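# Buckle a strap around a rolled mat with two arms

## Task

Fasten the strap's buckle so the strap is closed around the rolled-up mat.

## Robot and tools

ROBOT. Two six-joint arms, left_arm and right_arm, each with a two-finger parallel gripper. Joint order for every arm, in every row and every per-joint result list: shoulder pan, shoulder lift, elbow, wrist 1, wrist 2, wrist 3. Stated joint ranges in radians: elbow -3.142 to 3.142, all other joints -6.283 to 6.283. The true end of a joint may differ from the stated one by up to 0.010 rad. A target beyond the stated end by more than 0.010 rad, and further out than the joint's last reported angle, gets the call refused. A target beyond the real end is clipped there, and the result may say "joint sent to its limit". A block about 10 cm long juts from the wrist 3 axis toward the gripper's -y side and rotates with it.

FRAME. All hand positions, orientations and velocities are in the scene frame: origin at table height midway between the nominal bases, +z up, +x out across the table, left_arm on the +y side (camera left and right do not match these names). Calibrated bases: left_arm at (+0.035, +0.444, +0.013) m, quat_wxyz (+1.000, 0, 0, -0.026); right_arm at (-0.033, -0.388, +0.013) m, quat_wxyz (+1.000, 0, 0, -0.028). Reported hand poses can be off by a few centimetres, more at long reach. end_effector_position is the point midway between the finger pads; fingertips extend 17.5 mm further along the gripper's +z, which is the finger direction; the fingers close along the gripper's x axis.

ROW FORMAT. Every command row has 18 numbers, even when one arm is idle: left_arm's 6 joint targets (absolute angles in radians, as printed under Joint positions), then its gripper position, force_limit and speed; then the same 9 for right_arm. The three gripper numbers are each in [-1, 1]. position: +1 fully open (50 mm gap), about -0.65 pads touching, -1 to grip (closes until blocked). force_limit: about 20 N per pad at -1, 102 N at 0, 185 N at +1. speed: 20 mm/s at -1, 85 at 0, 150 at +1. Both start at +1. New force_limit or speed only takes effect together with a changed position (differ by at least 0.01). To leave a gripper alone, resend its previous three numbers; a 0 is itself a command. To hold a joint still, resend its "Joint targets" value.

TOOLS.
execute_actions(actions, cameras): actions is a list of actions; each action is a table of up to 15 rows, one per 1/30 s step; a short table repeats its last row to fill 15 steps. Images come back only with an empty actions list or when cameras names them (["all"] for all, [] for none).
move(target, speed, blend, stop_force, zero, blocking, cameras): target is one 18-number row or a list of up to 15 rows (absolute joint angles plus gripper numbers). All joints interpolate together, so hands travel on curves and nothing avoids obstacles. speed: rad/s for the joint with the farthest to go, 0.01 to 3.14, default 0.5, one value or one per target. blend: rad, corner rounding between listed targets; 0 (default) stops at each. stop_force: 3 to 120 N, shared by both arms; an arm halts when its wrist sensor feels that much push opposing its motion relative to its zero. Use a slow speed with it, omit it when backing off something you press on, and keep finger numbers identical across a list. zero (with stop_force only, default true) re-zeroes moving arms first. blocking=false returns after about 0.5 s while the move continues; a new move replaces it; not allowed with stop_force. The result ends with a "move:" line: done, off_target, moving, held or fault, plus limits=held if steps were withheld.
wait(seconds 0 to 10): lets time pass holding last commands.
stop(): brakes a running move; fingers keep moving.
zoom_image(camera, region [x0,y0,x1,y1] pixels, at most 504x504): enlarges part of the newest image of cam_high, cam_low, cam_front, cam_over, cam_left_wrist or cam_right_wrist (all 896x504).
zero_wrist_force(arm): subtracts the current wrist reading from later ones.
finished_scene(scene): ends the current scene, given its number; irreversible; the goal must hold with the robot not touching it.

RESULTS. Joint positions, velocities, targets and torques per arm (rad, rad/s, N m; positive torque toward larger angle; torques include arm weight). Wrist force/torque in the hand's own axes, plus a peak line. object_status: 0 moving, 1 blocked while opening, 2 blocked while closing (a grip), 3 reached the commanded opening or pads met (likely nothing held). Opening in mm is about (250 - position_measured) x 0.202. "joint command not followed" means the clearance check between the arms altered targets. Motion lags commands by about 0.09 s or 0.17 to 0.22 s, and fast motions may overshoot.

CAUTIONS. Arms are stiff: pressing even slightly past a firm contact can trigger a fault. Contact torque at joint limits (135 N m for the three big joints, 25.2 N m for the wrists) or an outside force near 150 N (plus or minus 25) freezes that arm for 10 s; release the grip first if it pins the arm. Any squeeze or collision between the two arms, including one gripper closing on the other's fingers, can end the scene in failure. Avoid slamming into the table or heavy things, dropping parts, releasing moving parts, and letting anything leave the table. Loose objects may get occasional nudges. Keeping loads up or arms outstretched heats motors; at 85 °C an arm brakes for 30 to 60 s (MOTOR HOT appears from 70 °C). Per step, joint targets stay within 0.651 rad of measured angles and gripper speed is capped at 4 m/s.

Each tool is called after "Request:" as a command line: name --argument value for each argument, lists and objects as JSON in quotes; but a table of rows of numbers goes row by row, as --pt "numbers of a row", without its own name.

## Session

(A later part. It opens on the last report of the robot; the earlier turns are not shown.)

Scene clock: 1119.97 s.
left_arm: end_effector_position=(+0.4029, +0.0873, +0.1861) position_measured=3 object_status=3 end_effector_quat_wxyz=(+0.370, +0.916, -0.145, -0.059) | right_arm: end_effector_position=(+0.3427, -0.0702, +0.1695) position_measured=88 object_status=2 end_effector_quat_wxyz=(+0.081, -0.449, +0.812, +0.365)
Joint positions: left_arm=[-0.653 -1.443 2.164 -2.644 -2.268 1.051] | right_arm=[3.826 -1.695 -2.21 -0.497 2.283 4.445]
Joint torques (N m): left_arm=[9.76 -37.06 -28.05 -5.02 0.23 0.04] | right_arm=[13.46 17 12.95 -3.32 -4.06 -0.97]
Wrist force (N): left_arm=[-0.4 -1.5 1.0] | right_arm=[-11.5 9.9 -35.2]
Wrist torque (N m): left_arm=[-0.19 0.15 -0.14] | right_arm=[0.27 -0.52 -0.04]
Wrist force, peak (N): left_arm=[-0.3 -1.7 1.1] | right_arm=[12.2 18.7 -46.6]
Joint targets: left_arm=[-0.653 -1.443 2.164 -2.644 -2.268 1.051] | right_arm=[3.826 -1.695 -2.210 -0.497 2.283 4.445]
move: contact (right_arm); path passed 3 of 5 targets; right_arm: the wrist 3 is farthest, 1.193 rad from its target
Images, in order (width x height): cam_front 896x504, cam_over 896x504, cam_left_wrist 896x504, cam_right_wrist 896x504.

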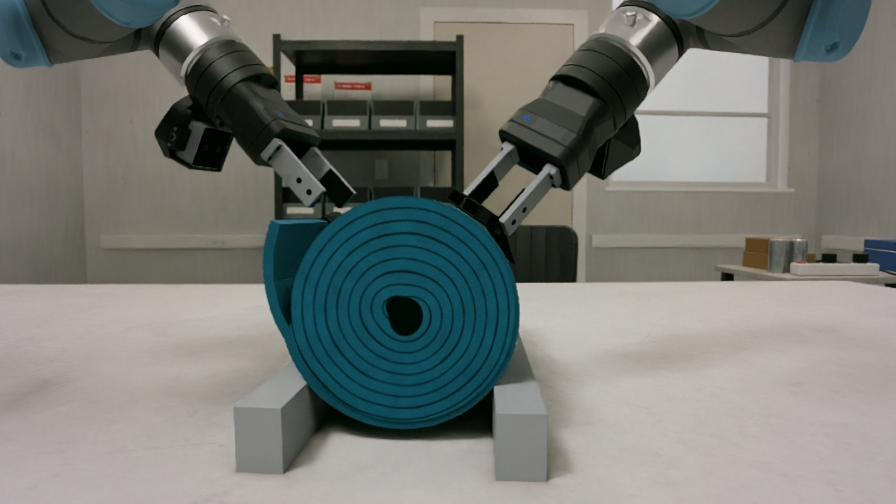

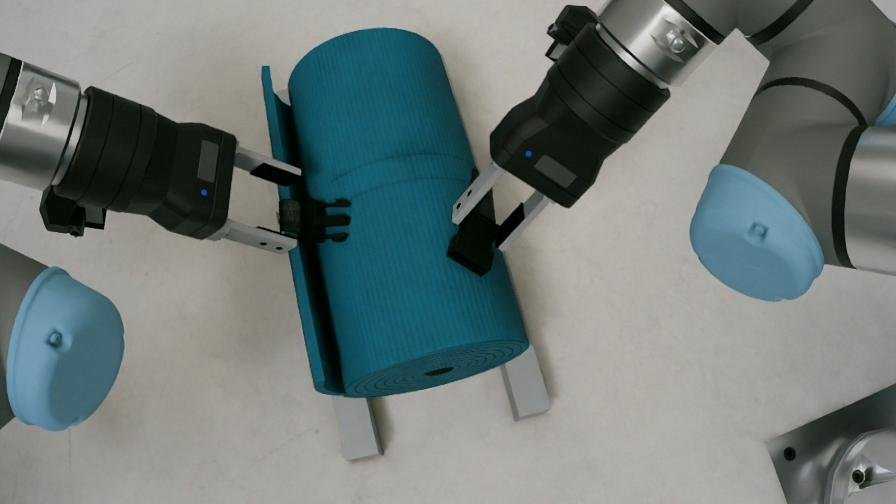

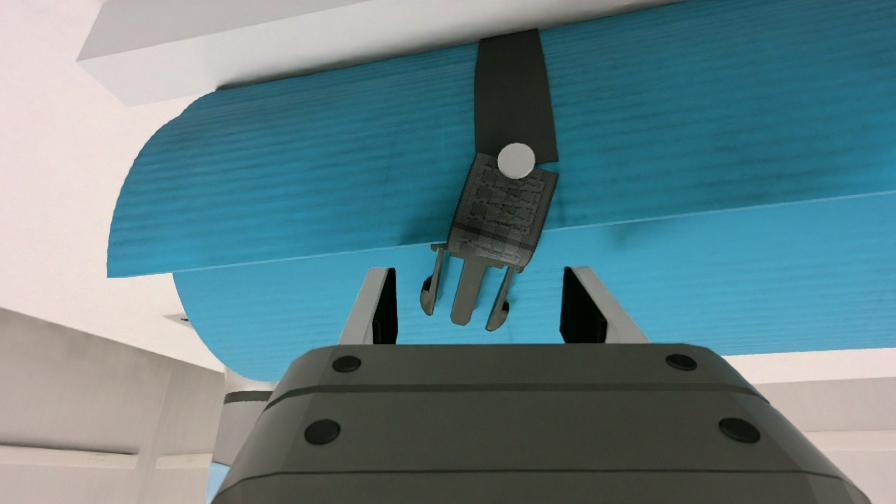

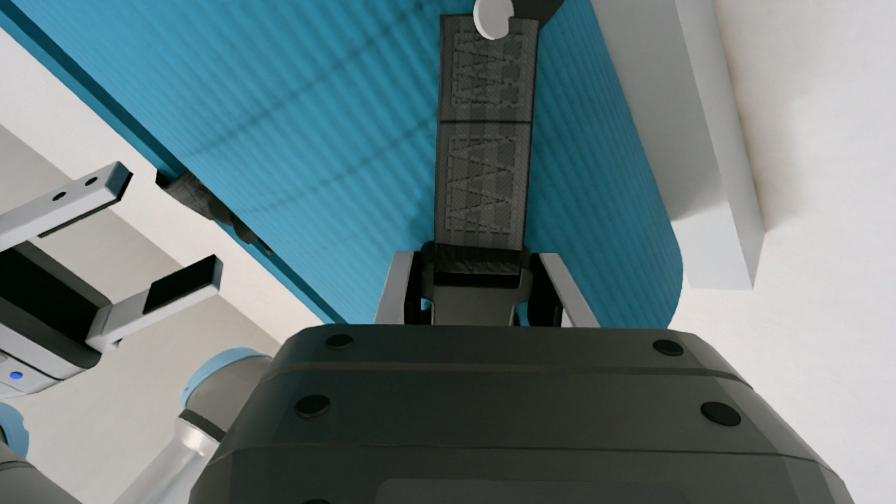

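Request:
move --pt "-0.65308 -1.44319 2.16371 -2.64399 -2.26834 1.05053 1 -0.4 -0.5 3.89206 -1.63835 -2.12409 -0.66077 2.13282 4.75845 -1 -0.3 -1" --pt "-0.65308 -1.44319 2.16371 -2.64399 -2.26834 1.05053 1 -0.4 -0.5 3.99073 -1.65979 -1.99771 -0.75288 1.81183 5.62964 -1 -0.3 -1" --speed '[0.3,0.4]' --blend '[0.03,0]' --stop_force 25 --cameras '["cam_right_wrist","cam_left_wrist","cam_front","cam_over"]'

Scene clock: 1147.43 s.
left_arm: end_effector_position=(+0.4029, +0.0873, +0.1861) position_measured=3 object_status=3 end_effector_quat_wxyz=(+0.370, +0.916, -0.145, -0.059) | right_arm: end_effector_position=(+0.3460, -0.0668, +0.1744) position_measured=88 object_status=2 end_effector_quat_wxyz=(+0.063, -0.418, +0.837, +0.348)
Joint positions: left_arm=[-0.653 -1.443 2.164 -2.644 -2.268 1.051] | right_arm=[3.846 -1.678 -2.185 -0.546 2.238 4.539]
Joint torques (N m): left_arm=[9.37 -36.25 -27.19 -5.12 0.15 -0.13] | right_arm=[6.67 34.86 28.33 2.4 -0.94 -0.66]
Wrist force (N): left_arm=[-0.4 -1.5 1.2] | right_arm=[-1.2 -1.2 0.6]
Wrist torque (N m): left_arm=[-0.20 0.15 -0.14] | right_arm=[0.16 0.19 0.02]
Wrist force, peak (N): left_arm=[-0.4 -1.6 1.1] | right_arm=[-11.5 9.6 -35.0]
Joint targets: left_arm=[-0.653 -1.443 2.164 -2.644 -2.268 1.051] | right_arm=[3.846 -1.678 -2.185 -0.546 2.238 4.539]
move: contact (right_arm); path passed 0 of 2 targets; right_arm: the wrist 3 is farthest, 1.091 rad from its target
Images, in order (width x height): cam_front 896x504, cam_over 896x504, cam_left_wrist 896x504, cam_right_wrist 896x504.

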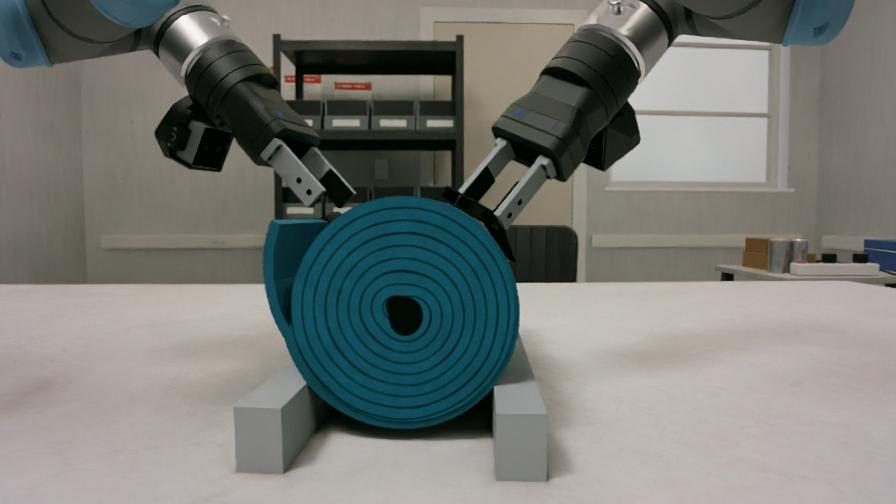

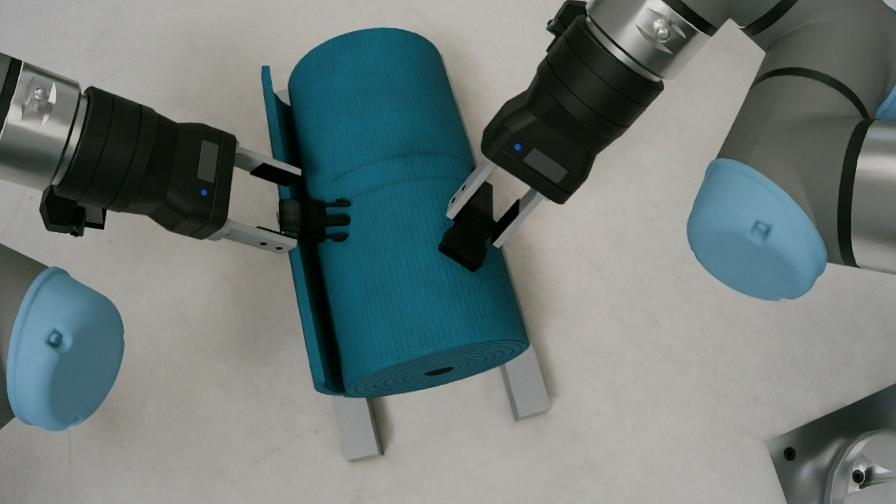

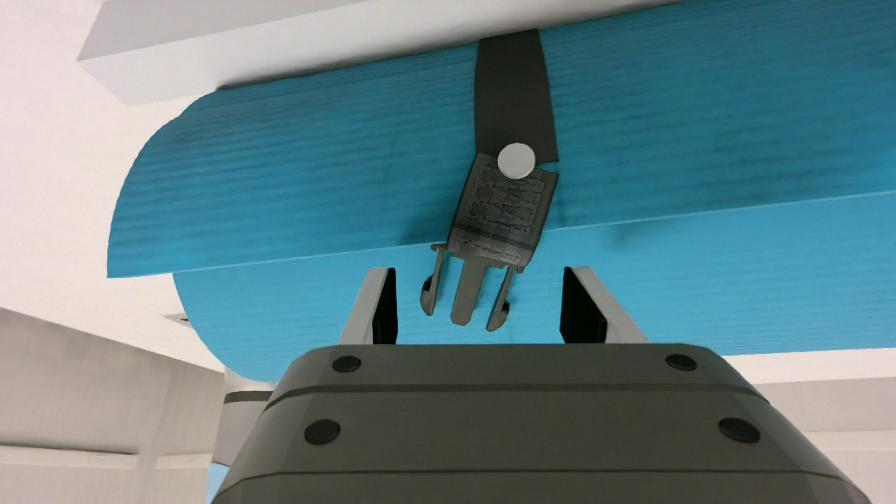

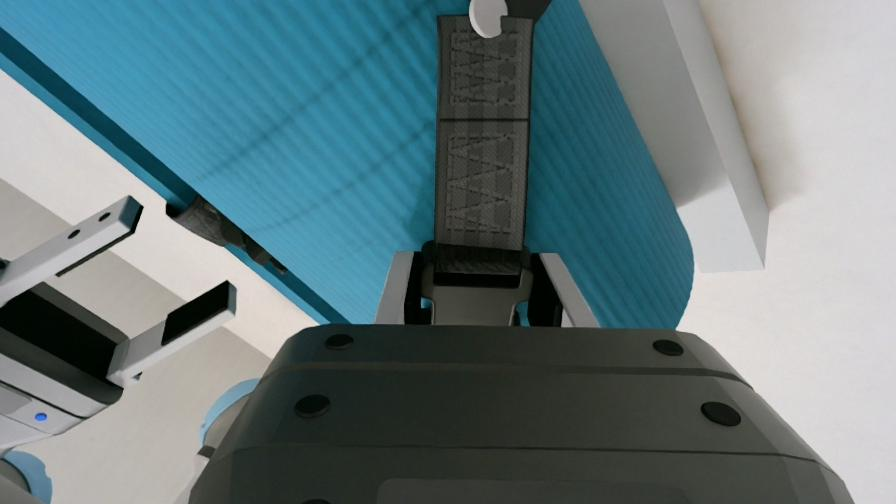

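Request:
move --pt "-0.65308 -1.44319 2.16371 -2.64399 -2.26834 1.05053 1 -0.4 -0.5 3.89206 -1.63835 -2.12409 -0.66077 2.13282 4.75845 -1 -0.3 -1" --pt "-0.65308 -1.44319 2.16371 -2.64399 -2.26834 1.05053 1 -0.4 -0.5 3.99073 -1.65979 -1.99771 -0.75288 1.81183 5.62964 -1 -0.3 -1" --speed '[0.3,0.4]' --blend '[0.03,0]' --stop_force 25 --cameras '["cam_right_wrist","cam_left_wrist","cam_front","cam_over"]'

Scene clock: 1156.27 s.
left_arm: end_effector_position=(+0.4029, +0.0873, +0.1861) position_measured=3 object_status=3 end_effector_quat_wxyz=(+0.370, +0.916, -0.145, -0.059) | right_arm: end_effector_position=(+0.4029, -0.0470, +0.1944) position_measured=88 object_status=2 end_effector_quat_wxyz=(+0.008, +0.043, +0.981, +0.191)
Joint positions: left_arm=[-0.653 -1.443 2.164 -2.644 -2.268 1.051] | right_arm=[3.991 -1.66 -1.998 -0.753 1.812 5.63]
Joint torques (N m): left_arm=[9.37 -37.22 -27.15 -4.97 0.07 -0.83] | right_arm=[-6.12 37.52 14.82 5.92 3.6 1.15]
Wrist force (N): left_arm=[-0.5 -1.6 0.9] | right_arm=[-0.9 -2.4 2.6]
Wrist torque (N m): left_arm=[-0.22 0.17 -0.14] | right_arm=[0.06 0.10 -0.03]
Wrist force, peak (N): left_arm=[-0.3 -1.6 1.2] | right_arm=[-1.6 -5.4 1.9]
Joint targets: left_arm=[-0.653 -1.443 2.164 -2.644 -2.268 1.051] | right_arm=[3.991 -1.660 -1.998 -0.753 1.812 5.630]
move: done
Images, in order (width x height): cam_front 896x504, cam_over 896x504, cam_left_wrist 896x504, cam_right_wrist 896x504.

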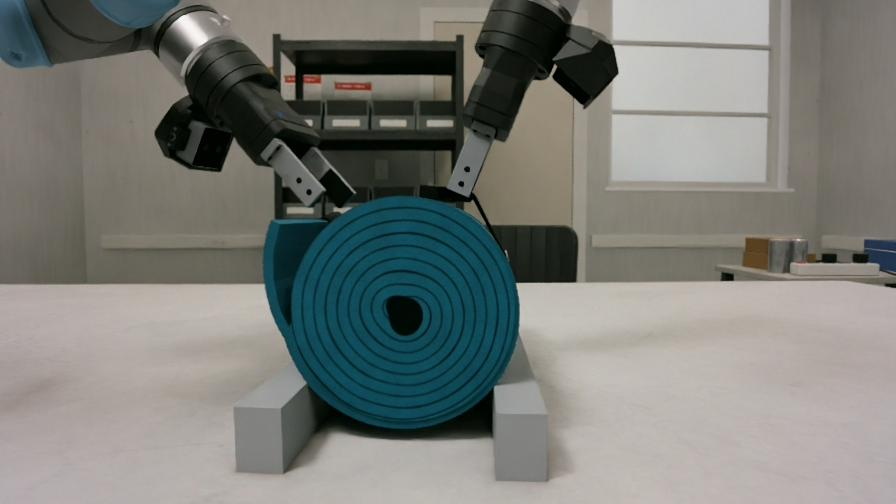

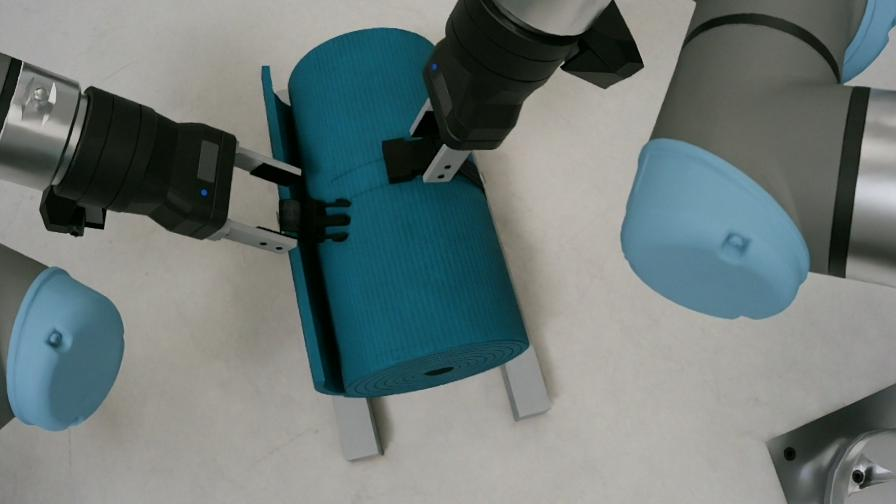

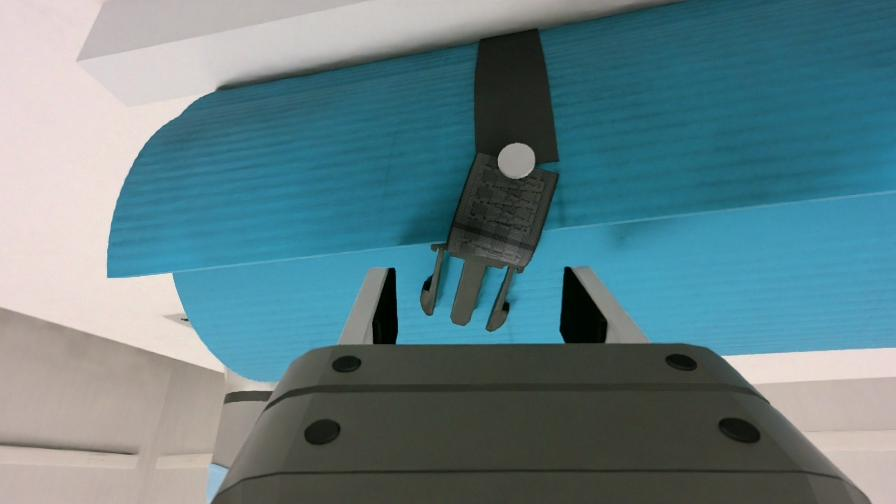

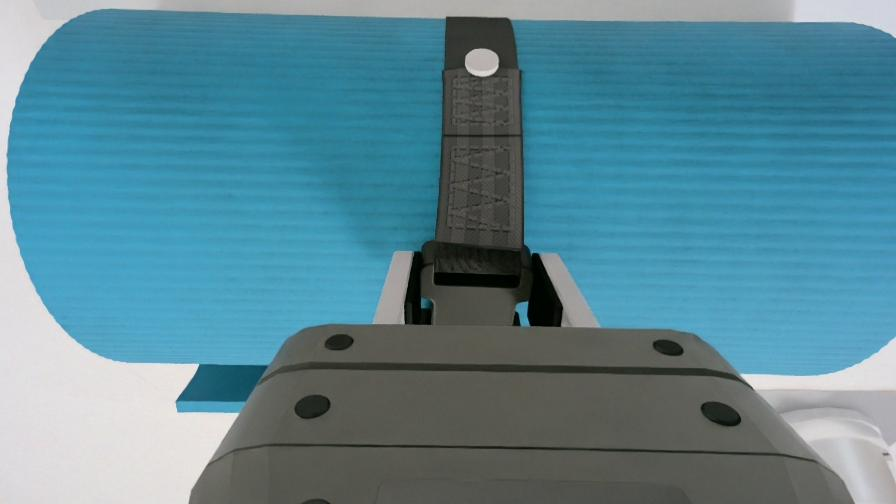

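Request:
move --target '[-0.70265,-1.37192,2.14817,-2.68362,-2.27509,1.07548,1,-0.4,-0.5,3.99073,-1.65979,-1.99771,-0.75288,1.81183,5.62964,-1,-0.3,-1]' --speed 0.08 --stop_force 10 --cameras '["cam_left_wrist","cam_front","cam_over"]'

Request:
zoom_image --camera "cam_front" --region '[280, 140, 540, 280]'

Request:
zoom_image --camera "cam_left_wrist" --region '[370, 130, 610, 350]'

Scene clock: 1171.70 s.
left_arm: end_effector_position=(+0.3942, +0.0636, +0.1665) position_measured=3 object_status=3 end_effector_quat_wxyz=(+0.368, +0.911, -0.173, -0.070) | right_arm: end_effector_position=(+0.4029, -0.0470, +0.1945) position_measured=88 object_status=2 end_effector_quat_wxyz=(+0.008, +0.043, +0.981, +0.191)
Joint positions: left_arm=[-0.696 -1.381 2.15 -2.679 -2.274 1.072] | right_arm=[3.991 -1.66 -1.998 -0.753 1.812 5.63]
Joint torques (N m): left_arm=[-3.79 -21.78 -10.48 -4.73 -0.35 -2.39] | right_arm=[-6.49 38.07 15.1 5.62 3.59 0.95]
Wrist force (N): left_arm=[-1.3 -3.7 -11.8] | right_arm=[-0.9 -2.3 2.4]
Wrist torque (N m): left_arm=[-0.18 0.54 -0.22] | right_arm=[0.07 0.09 -0.03]
Wrist force, peak (N): left_arm=[-18.5 -11.9 -77.2] | right_arm=[-0.8 -2.7 2.7]
Joint targets: left_arm=[-0.696 -1.381 2.150 -2.679 -2.274 1.072] | right_arm=[3.991 -1.660 -1.998 -0.753 1.812 5.630]
move: contact (left_arm)
Images, in order (width x height): cam_front 896x504, cam_over 896x504, cam_left_wrist 896x504.

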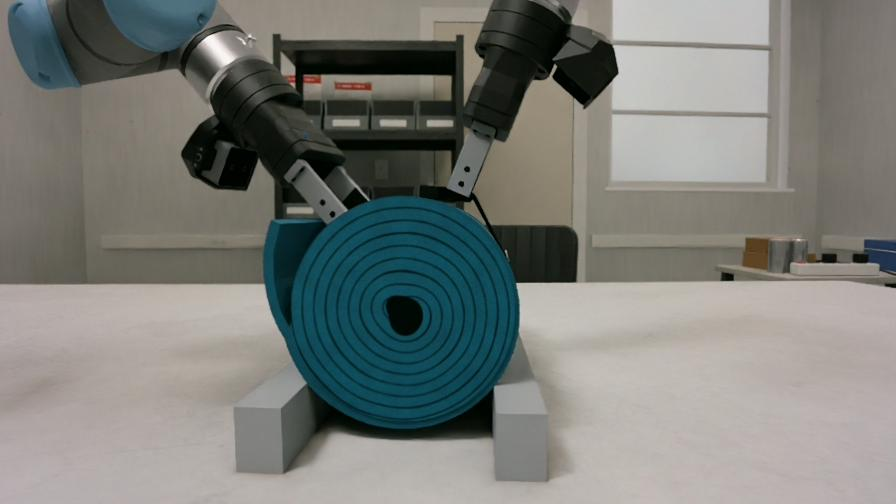

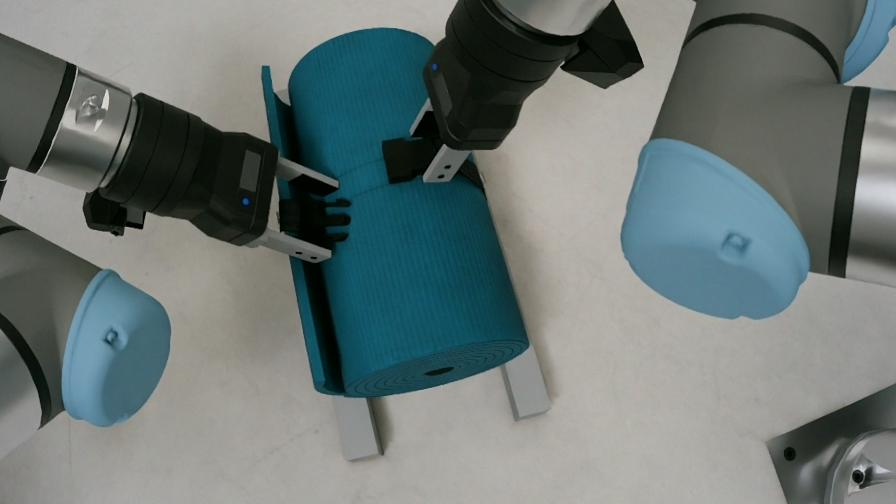

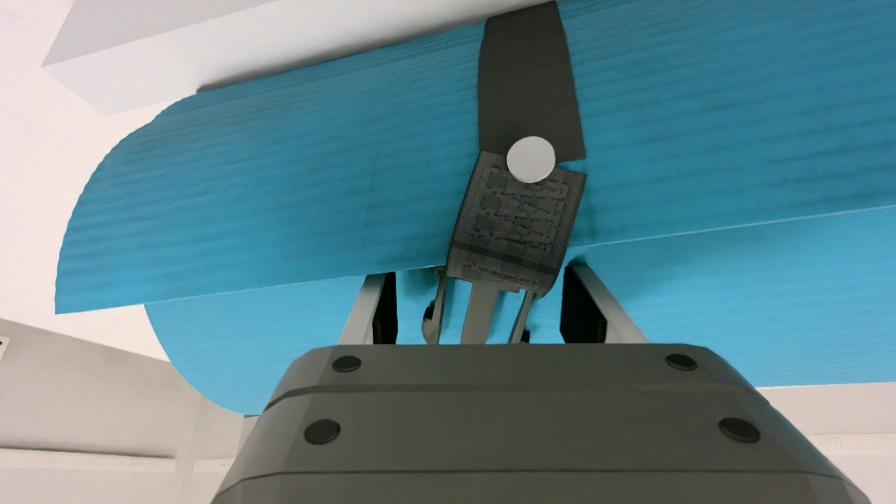

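Scaled by 1.938.

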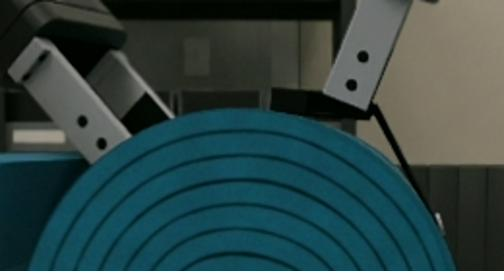

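Scaled by 2.100.

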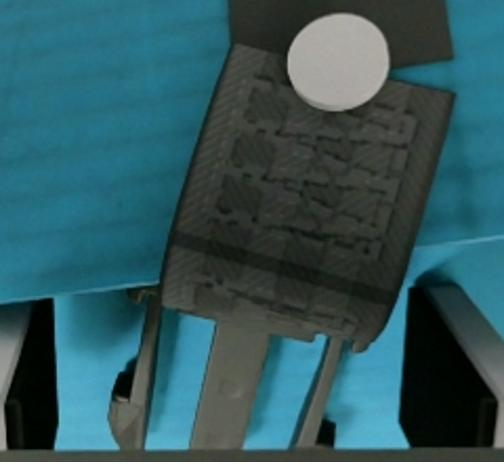

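Request:
move --target '[-0.696,-1.381,2.150,-2.679,-2.274,1.072,-1,-0.5,-1,3.99073,-1.65979,-1.99771,-0.75288,1.81183,5.62964,-1,-0.3,-1]' --speed 0.08 --cameras '["cam_left_wrist","cam_front","cam_over"]'

Request:
zoom_image --camera "cam_left_wrist" --region '[370, 130, 610, 350]'

Request:
zoom_image --camera "cam_over" --region '[230, 100, 500, 270]'

Scene clock: 1179.13 s.
left_arm: end_effector_position=(+0.3945, +0.0636, +0.1666) position_measured=129 object_status=2 end_effector_quat_wxyz=(+0.368, +0.911, -0.173, -0.069) | right_arm: end_effector_position=(+0.4029, -0.0470, +0.1945) position_measured=88 object_status=2 end_effector_quat_wxyz=(+0.008, +0.043, +0.981, +0.191)
Joint positions: left_arm=[-0.696 -1.381 2.15 -2.679 -2.274 1.072] | right_arm=[3.991 -1.66 -1.998 -0.753 1.812 5.63]
Joint torques (N m): left_arm=[8.86 -34.04 -24.37 -5.03 0.24 1.04] | right_arm=[-6.17 38.1 15.48 5.37 3.49 0.96]
Wrist force (N): left_arm=[0.3 -0.9 0.0] | right_arm=[-1.0 -2.5 2.4]
Wrist torque (N m): left_arm=[-0.19 0.10 -0.13] | right_arm=[0.06 0.11 -0.03]
Wrist force, peak (N): left_arm=[-1.5 -3.8 -12.0] | right_arm=[-0.8 -2.6 2.7]
Joint targets: left_arm=[-0.696 -1.381 2.150 -2.679 -2.274 1.072] | right_arm=[3.991 -1.660 -1.998 -0.753 1.812 5.630]
move: done
Images, in order (width x height): cam_front 896x504, cam_over 896x504, cam_left_wrist 896x504.

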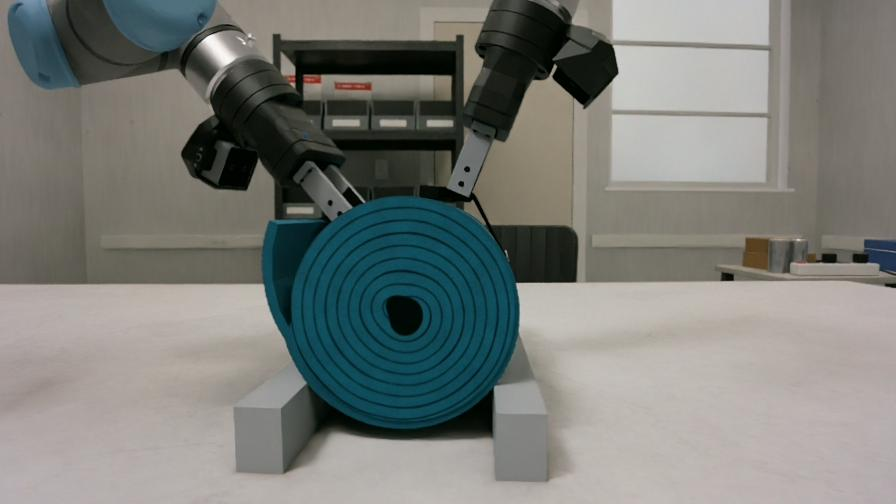

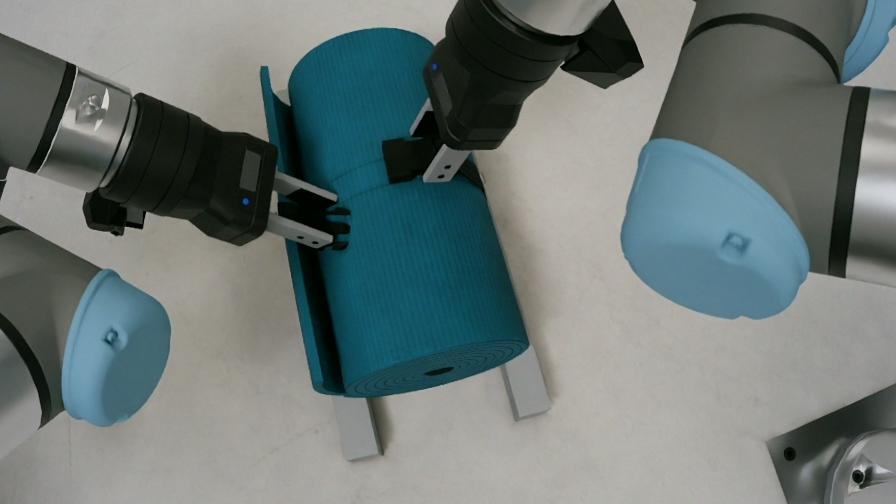

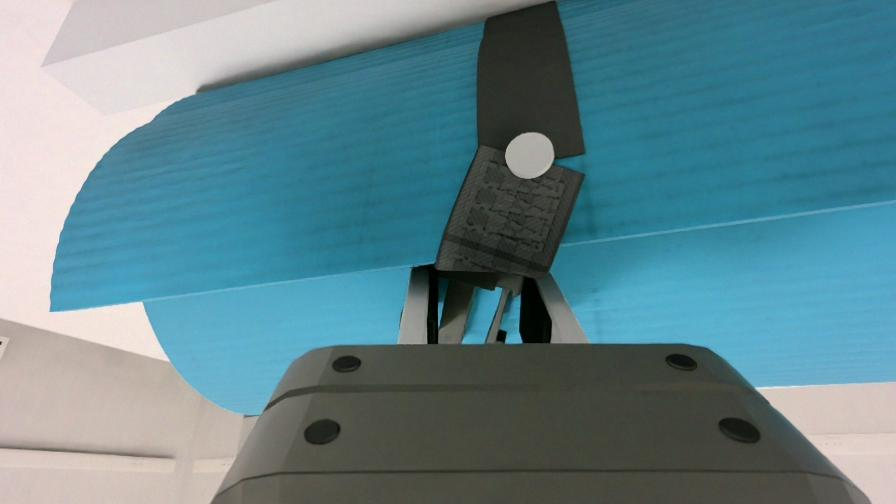

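Scaled by 2.100.

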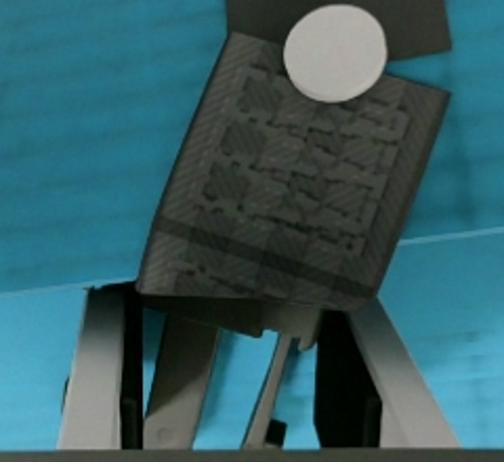

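Scaled by 1.867.

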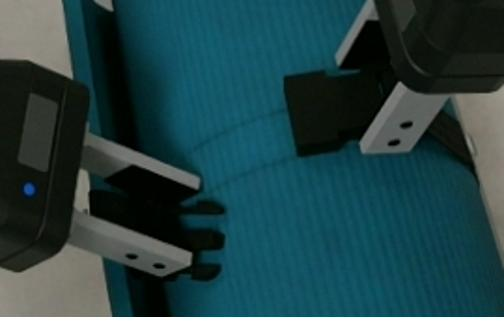

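Request:
zoom_image --camera "cam_front" --region '[400, 150, 500, 230]'

Request:
zoom_image --camera "cam_over" --region '[310, 110, 500, 270]'

Scaled by 5.040.

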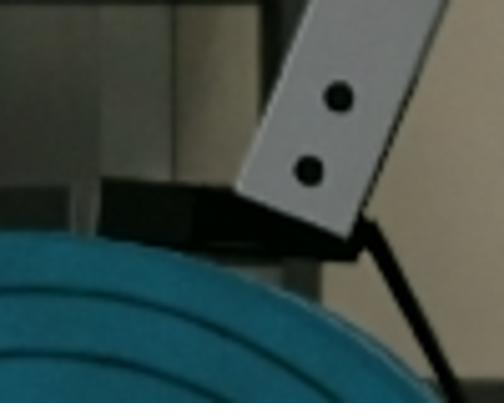

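Scaled by 2.653.

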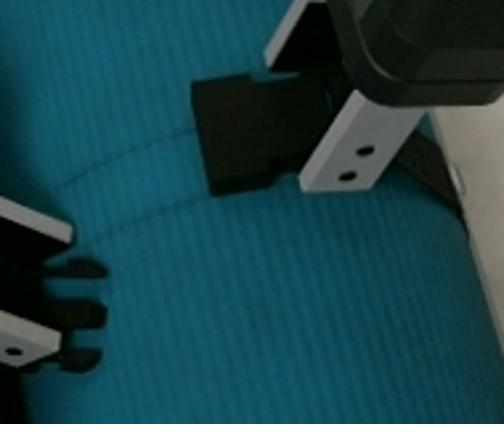

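Request:
move --target '[-0.70755,-1.40837,2.11052,-2.61345,-2.27347,1.06927,-1,-0.5,-1,3.99073,-1.65979,-1.99771,-0.75288,1.81183,5.62964,-1,-0.3,-1]' --speed 0.1 --stop_force 30 --cameras '["cam_left_wrist","cam_front","cam_over","cam_right_wrist"]'

Request:
zoom_image --camera "cam_front" --region '[260, 130, 500, 290]'

Request:
zoom_image --camera "cam_over" --region '[230, 100, 500, 270]'

Scene clock: 1241.97 s.
left_arm: end_effector_position=(+0.3948, +0.0552, +0.1882) position_measured=129 object_status=2 end_effector_quat_wxyz=(+0.368, +0.910, -0.177, -0.071) | right_arm: end_effector_position=(+0.4029, -0.0470, +0.1945) position_measured=88 object_status=2 end_effector_quat_wxyz=(+0.008, +0.043, +0.981, +0.191)
Joint positions: left_arm=[-0.708 -1.408 2.111 -2.613 -2.273 1.069] | right_arm=[3.991 -1.66 -1.998 -0.753 1.812 5.63]
Joint torques (N m): left_arm=[9.35 -21.9 -13.45 -5.87 -0.42 0.27] | right_arm=[-6.52 37.81 15.43 5.17 3.5 0.77]
Wrist force (N): left_arm=[-0.7 -1.5 1.1] | right_arm=[-0.8 -2.3 2.4]
Wrist torque (N m): left_arm=[-0.20 0.20 -0.09] | right_arm=[0.08 0.08 -0.03]
Wrist force, peak (N): left_arm=[-0.5 -2.1 1.4] | right_arm=[-0.8 -2.5 2.7]
Joint targets: left_arm=[-0.708 -1.408 2.111 -2.613 -2.273 1.069] | right_arm=[3.991 -1.660 -1.998 -0.753 1.812 5.630]
move: done
Images, in order (width x height): cam_front 896x504, cam_over 896x504, cam_left_wrist 896x504, cam_right_wrist 896x504.

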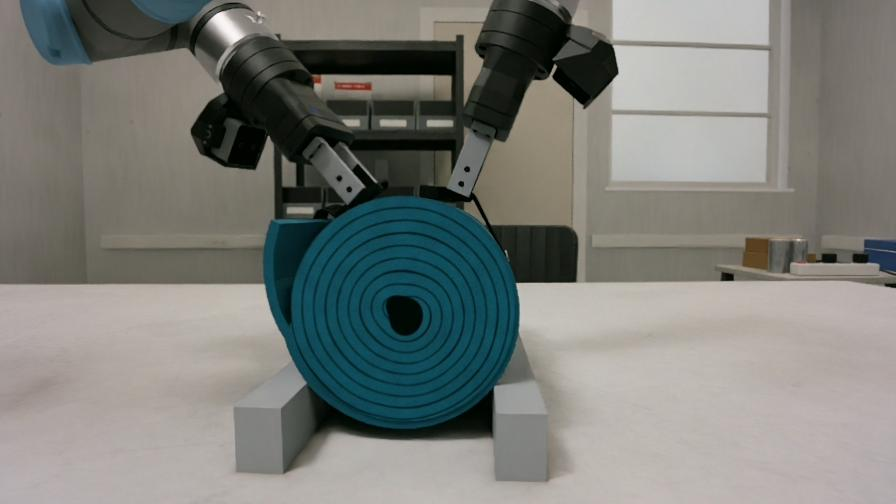

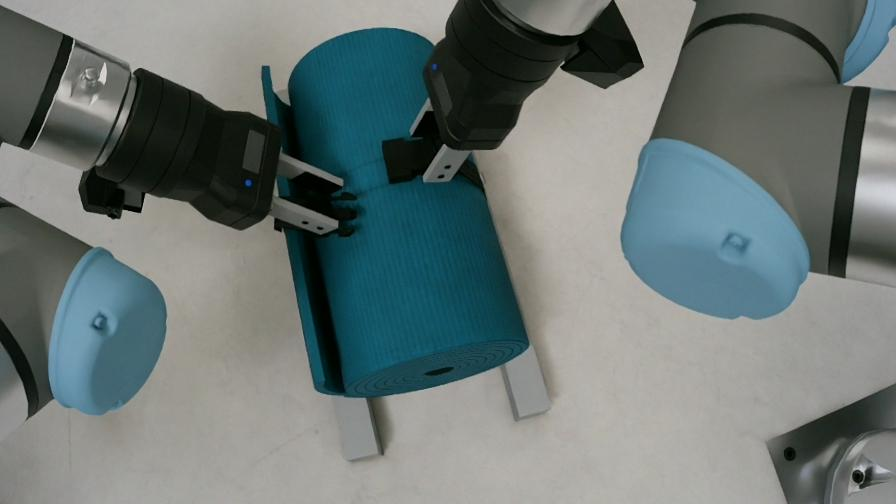

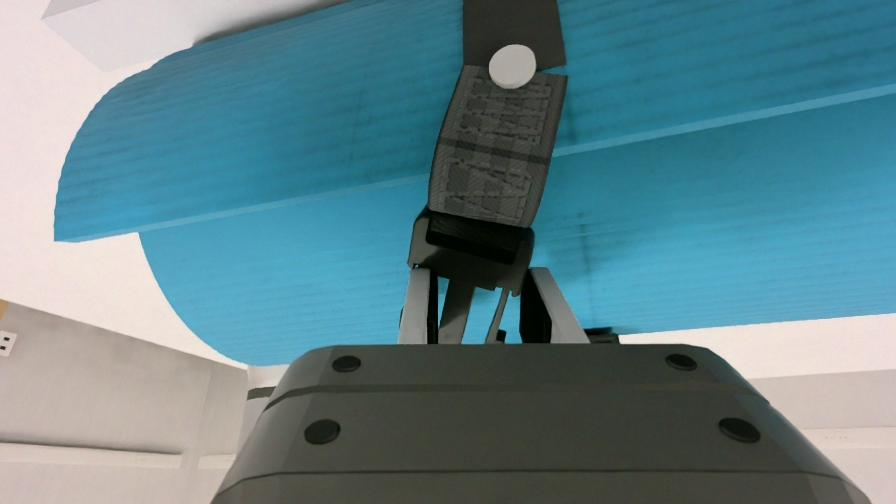

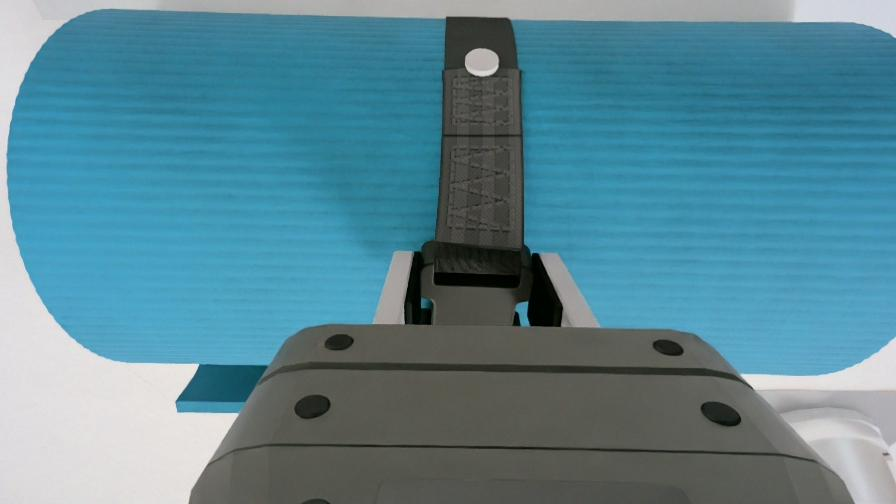

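Scaled by 2.100.

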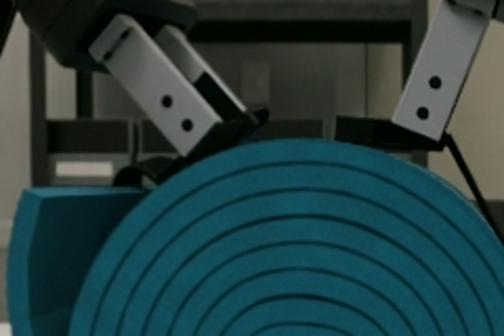

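Scaled by 1.867.

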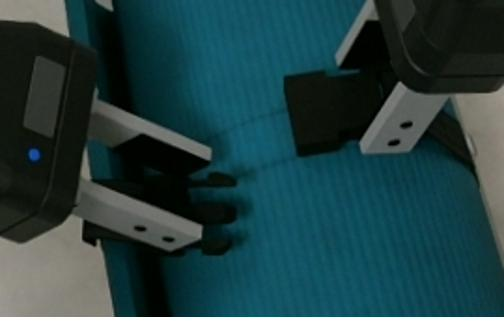

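Request:
move --target '[-0.93569,-1.49581,2.00021,-2.38322,-1.72611,0.45235,-1,-0.5,-1,3.99073,-1.65979,-1.99771,-0.75288,1.81183,5.62964,-1,-0.3,-1]' --speed 0.2 --stop_force 30 --cameras '["cam_left_wrist","cam_front","cam_over","cam_right_wrist"]'

Request:
zoom_image --camera "cam_front" --region '[300, 130, 500, 250]'

Request:
zoom_image --camera "cam_over" --region '[270, 90, 500, 270]'

Scene clock: 1270.77 s.
left_arm: end_effector_position=(+0.4147, +0.0377, +0.1958) position_measured=129 object_status=2 end_effector_quat_wxyz=(+0.171, +0.984, +0.053, +0.009) | right_arm: end_effector_position=(+0.4029, -0.0470, +0.1945) position_measured=88 object_status=2 end_effector_quat_wxyz=(+0.008, +0.043, +0.981, +0.191)
Joint positions: left_arm=[-0.936 -1.496 2 -2.383 -1.726 0.452] | right_arm=[3.991 -1.66 -1.998 -0.753 1.812 5.63]
Joint torques (N m): left_arm=[9.78 -20.98 -16.6 -5.85 1.42 -2.06] | right_arm=[-6.17 37.18 16.27 4.84 3.49 0.44]
Wrist force (N): left_arm=[-0.5 -0.7 0.4] | right_arm=[-0.9 -2.3 2.2]
Wrist torque (N m): left_arm=[-0.07 0.08 -0.15] | right_arm=[0.07 0.09 -0.02]
Wrist force, peak (N): left_arm=[-0.3 -2.2 0.9] | right_arm=[-0.9 -2.6 2.7]
Joint targets: left_arm=[-0.936 -1.496 2.000 -2.383 -1.726 0.452] | right_arm=[3.991 -1.660 -1.998 -0.753 1.812 5.630]
move: done
Images, in order (width x height): cam_front 896x504, cam_over 896x504, cam_left_wrist 896x504, cam_right_wrist 896x504.

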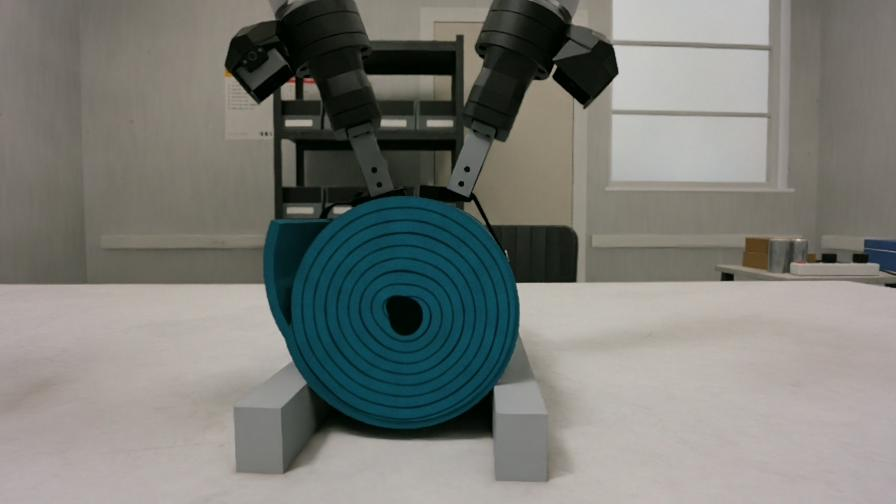

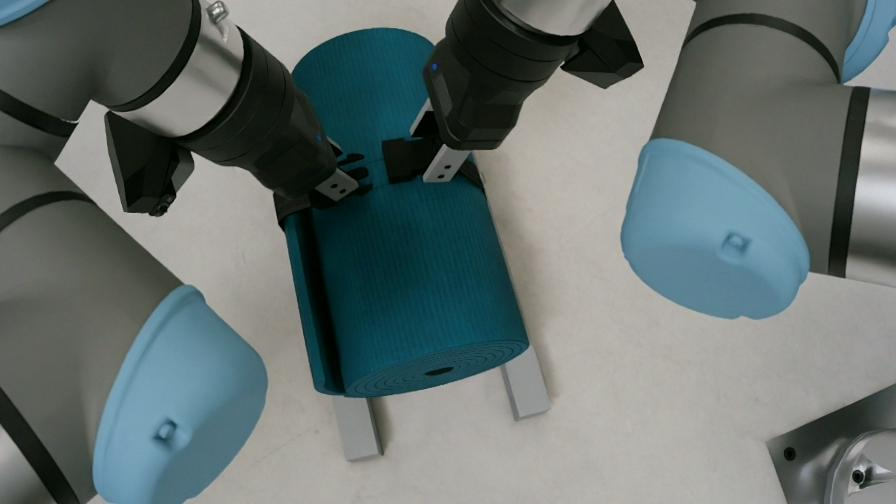

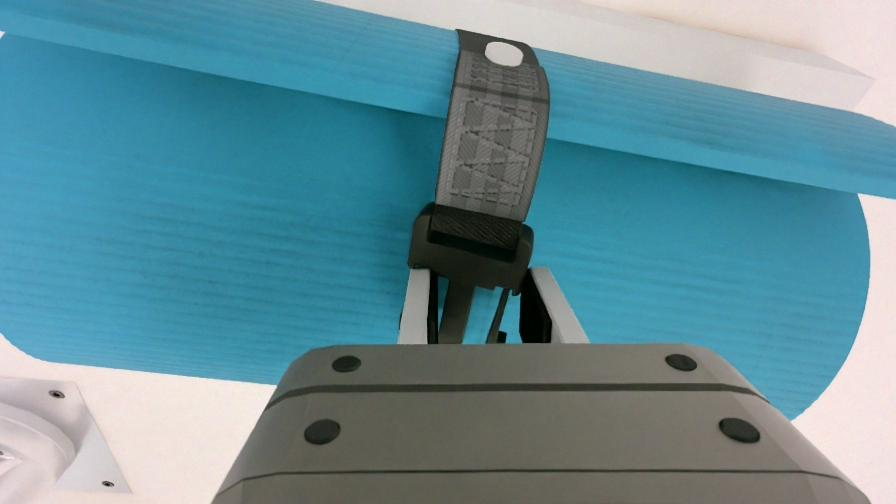

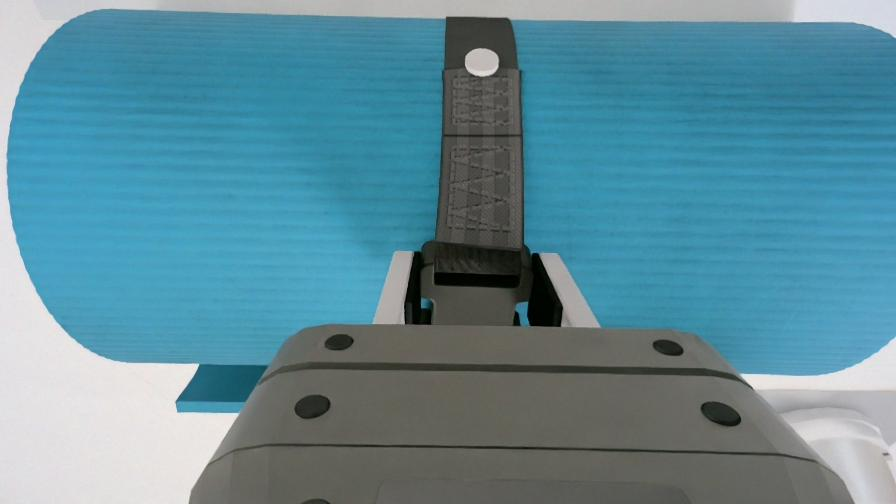

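Scaled by 2.520.

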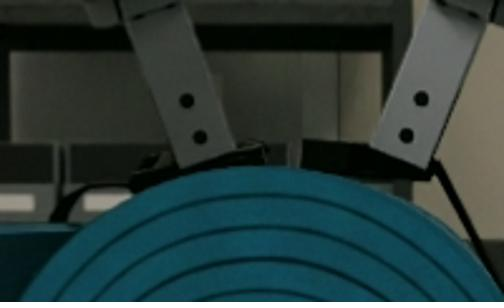

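Scaled by 2.191.

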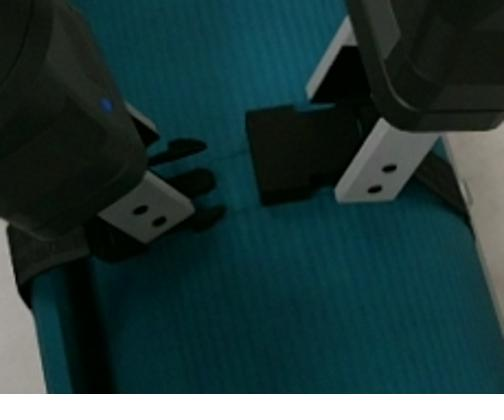

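Request:
zoom_image --camera "cam_front" --region '[340, 170, 440, 220]'

Request:
zoom_image --camera "cam_over" --region '[320, 120, 440, 220]'

Scaled by 5.040.

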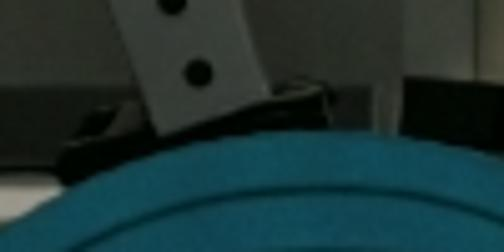

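Scaled by 4.200.

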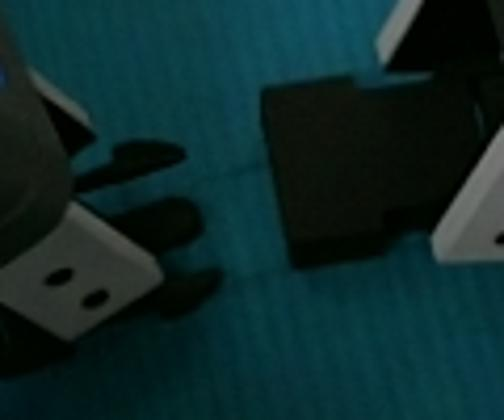

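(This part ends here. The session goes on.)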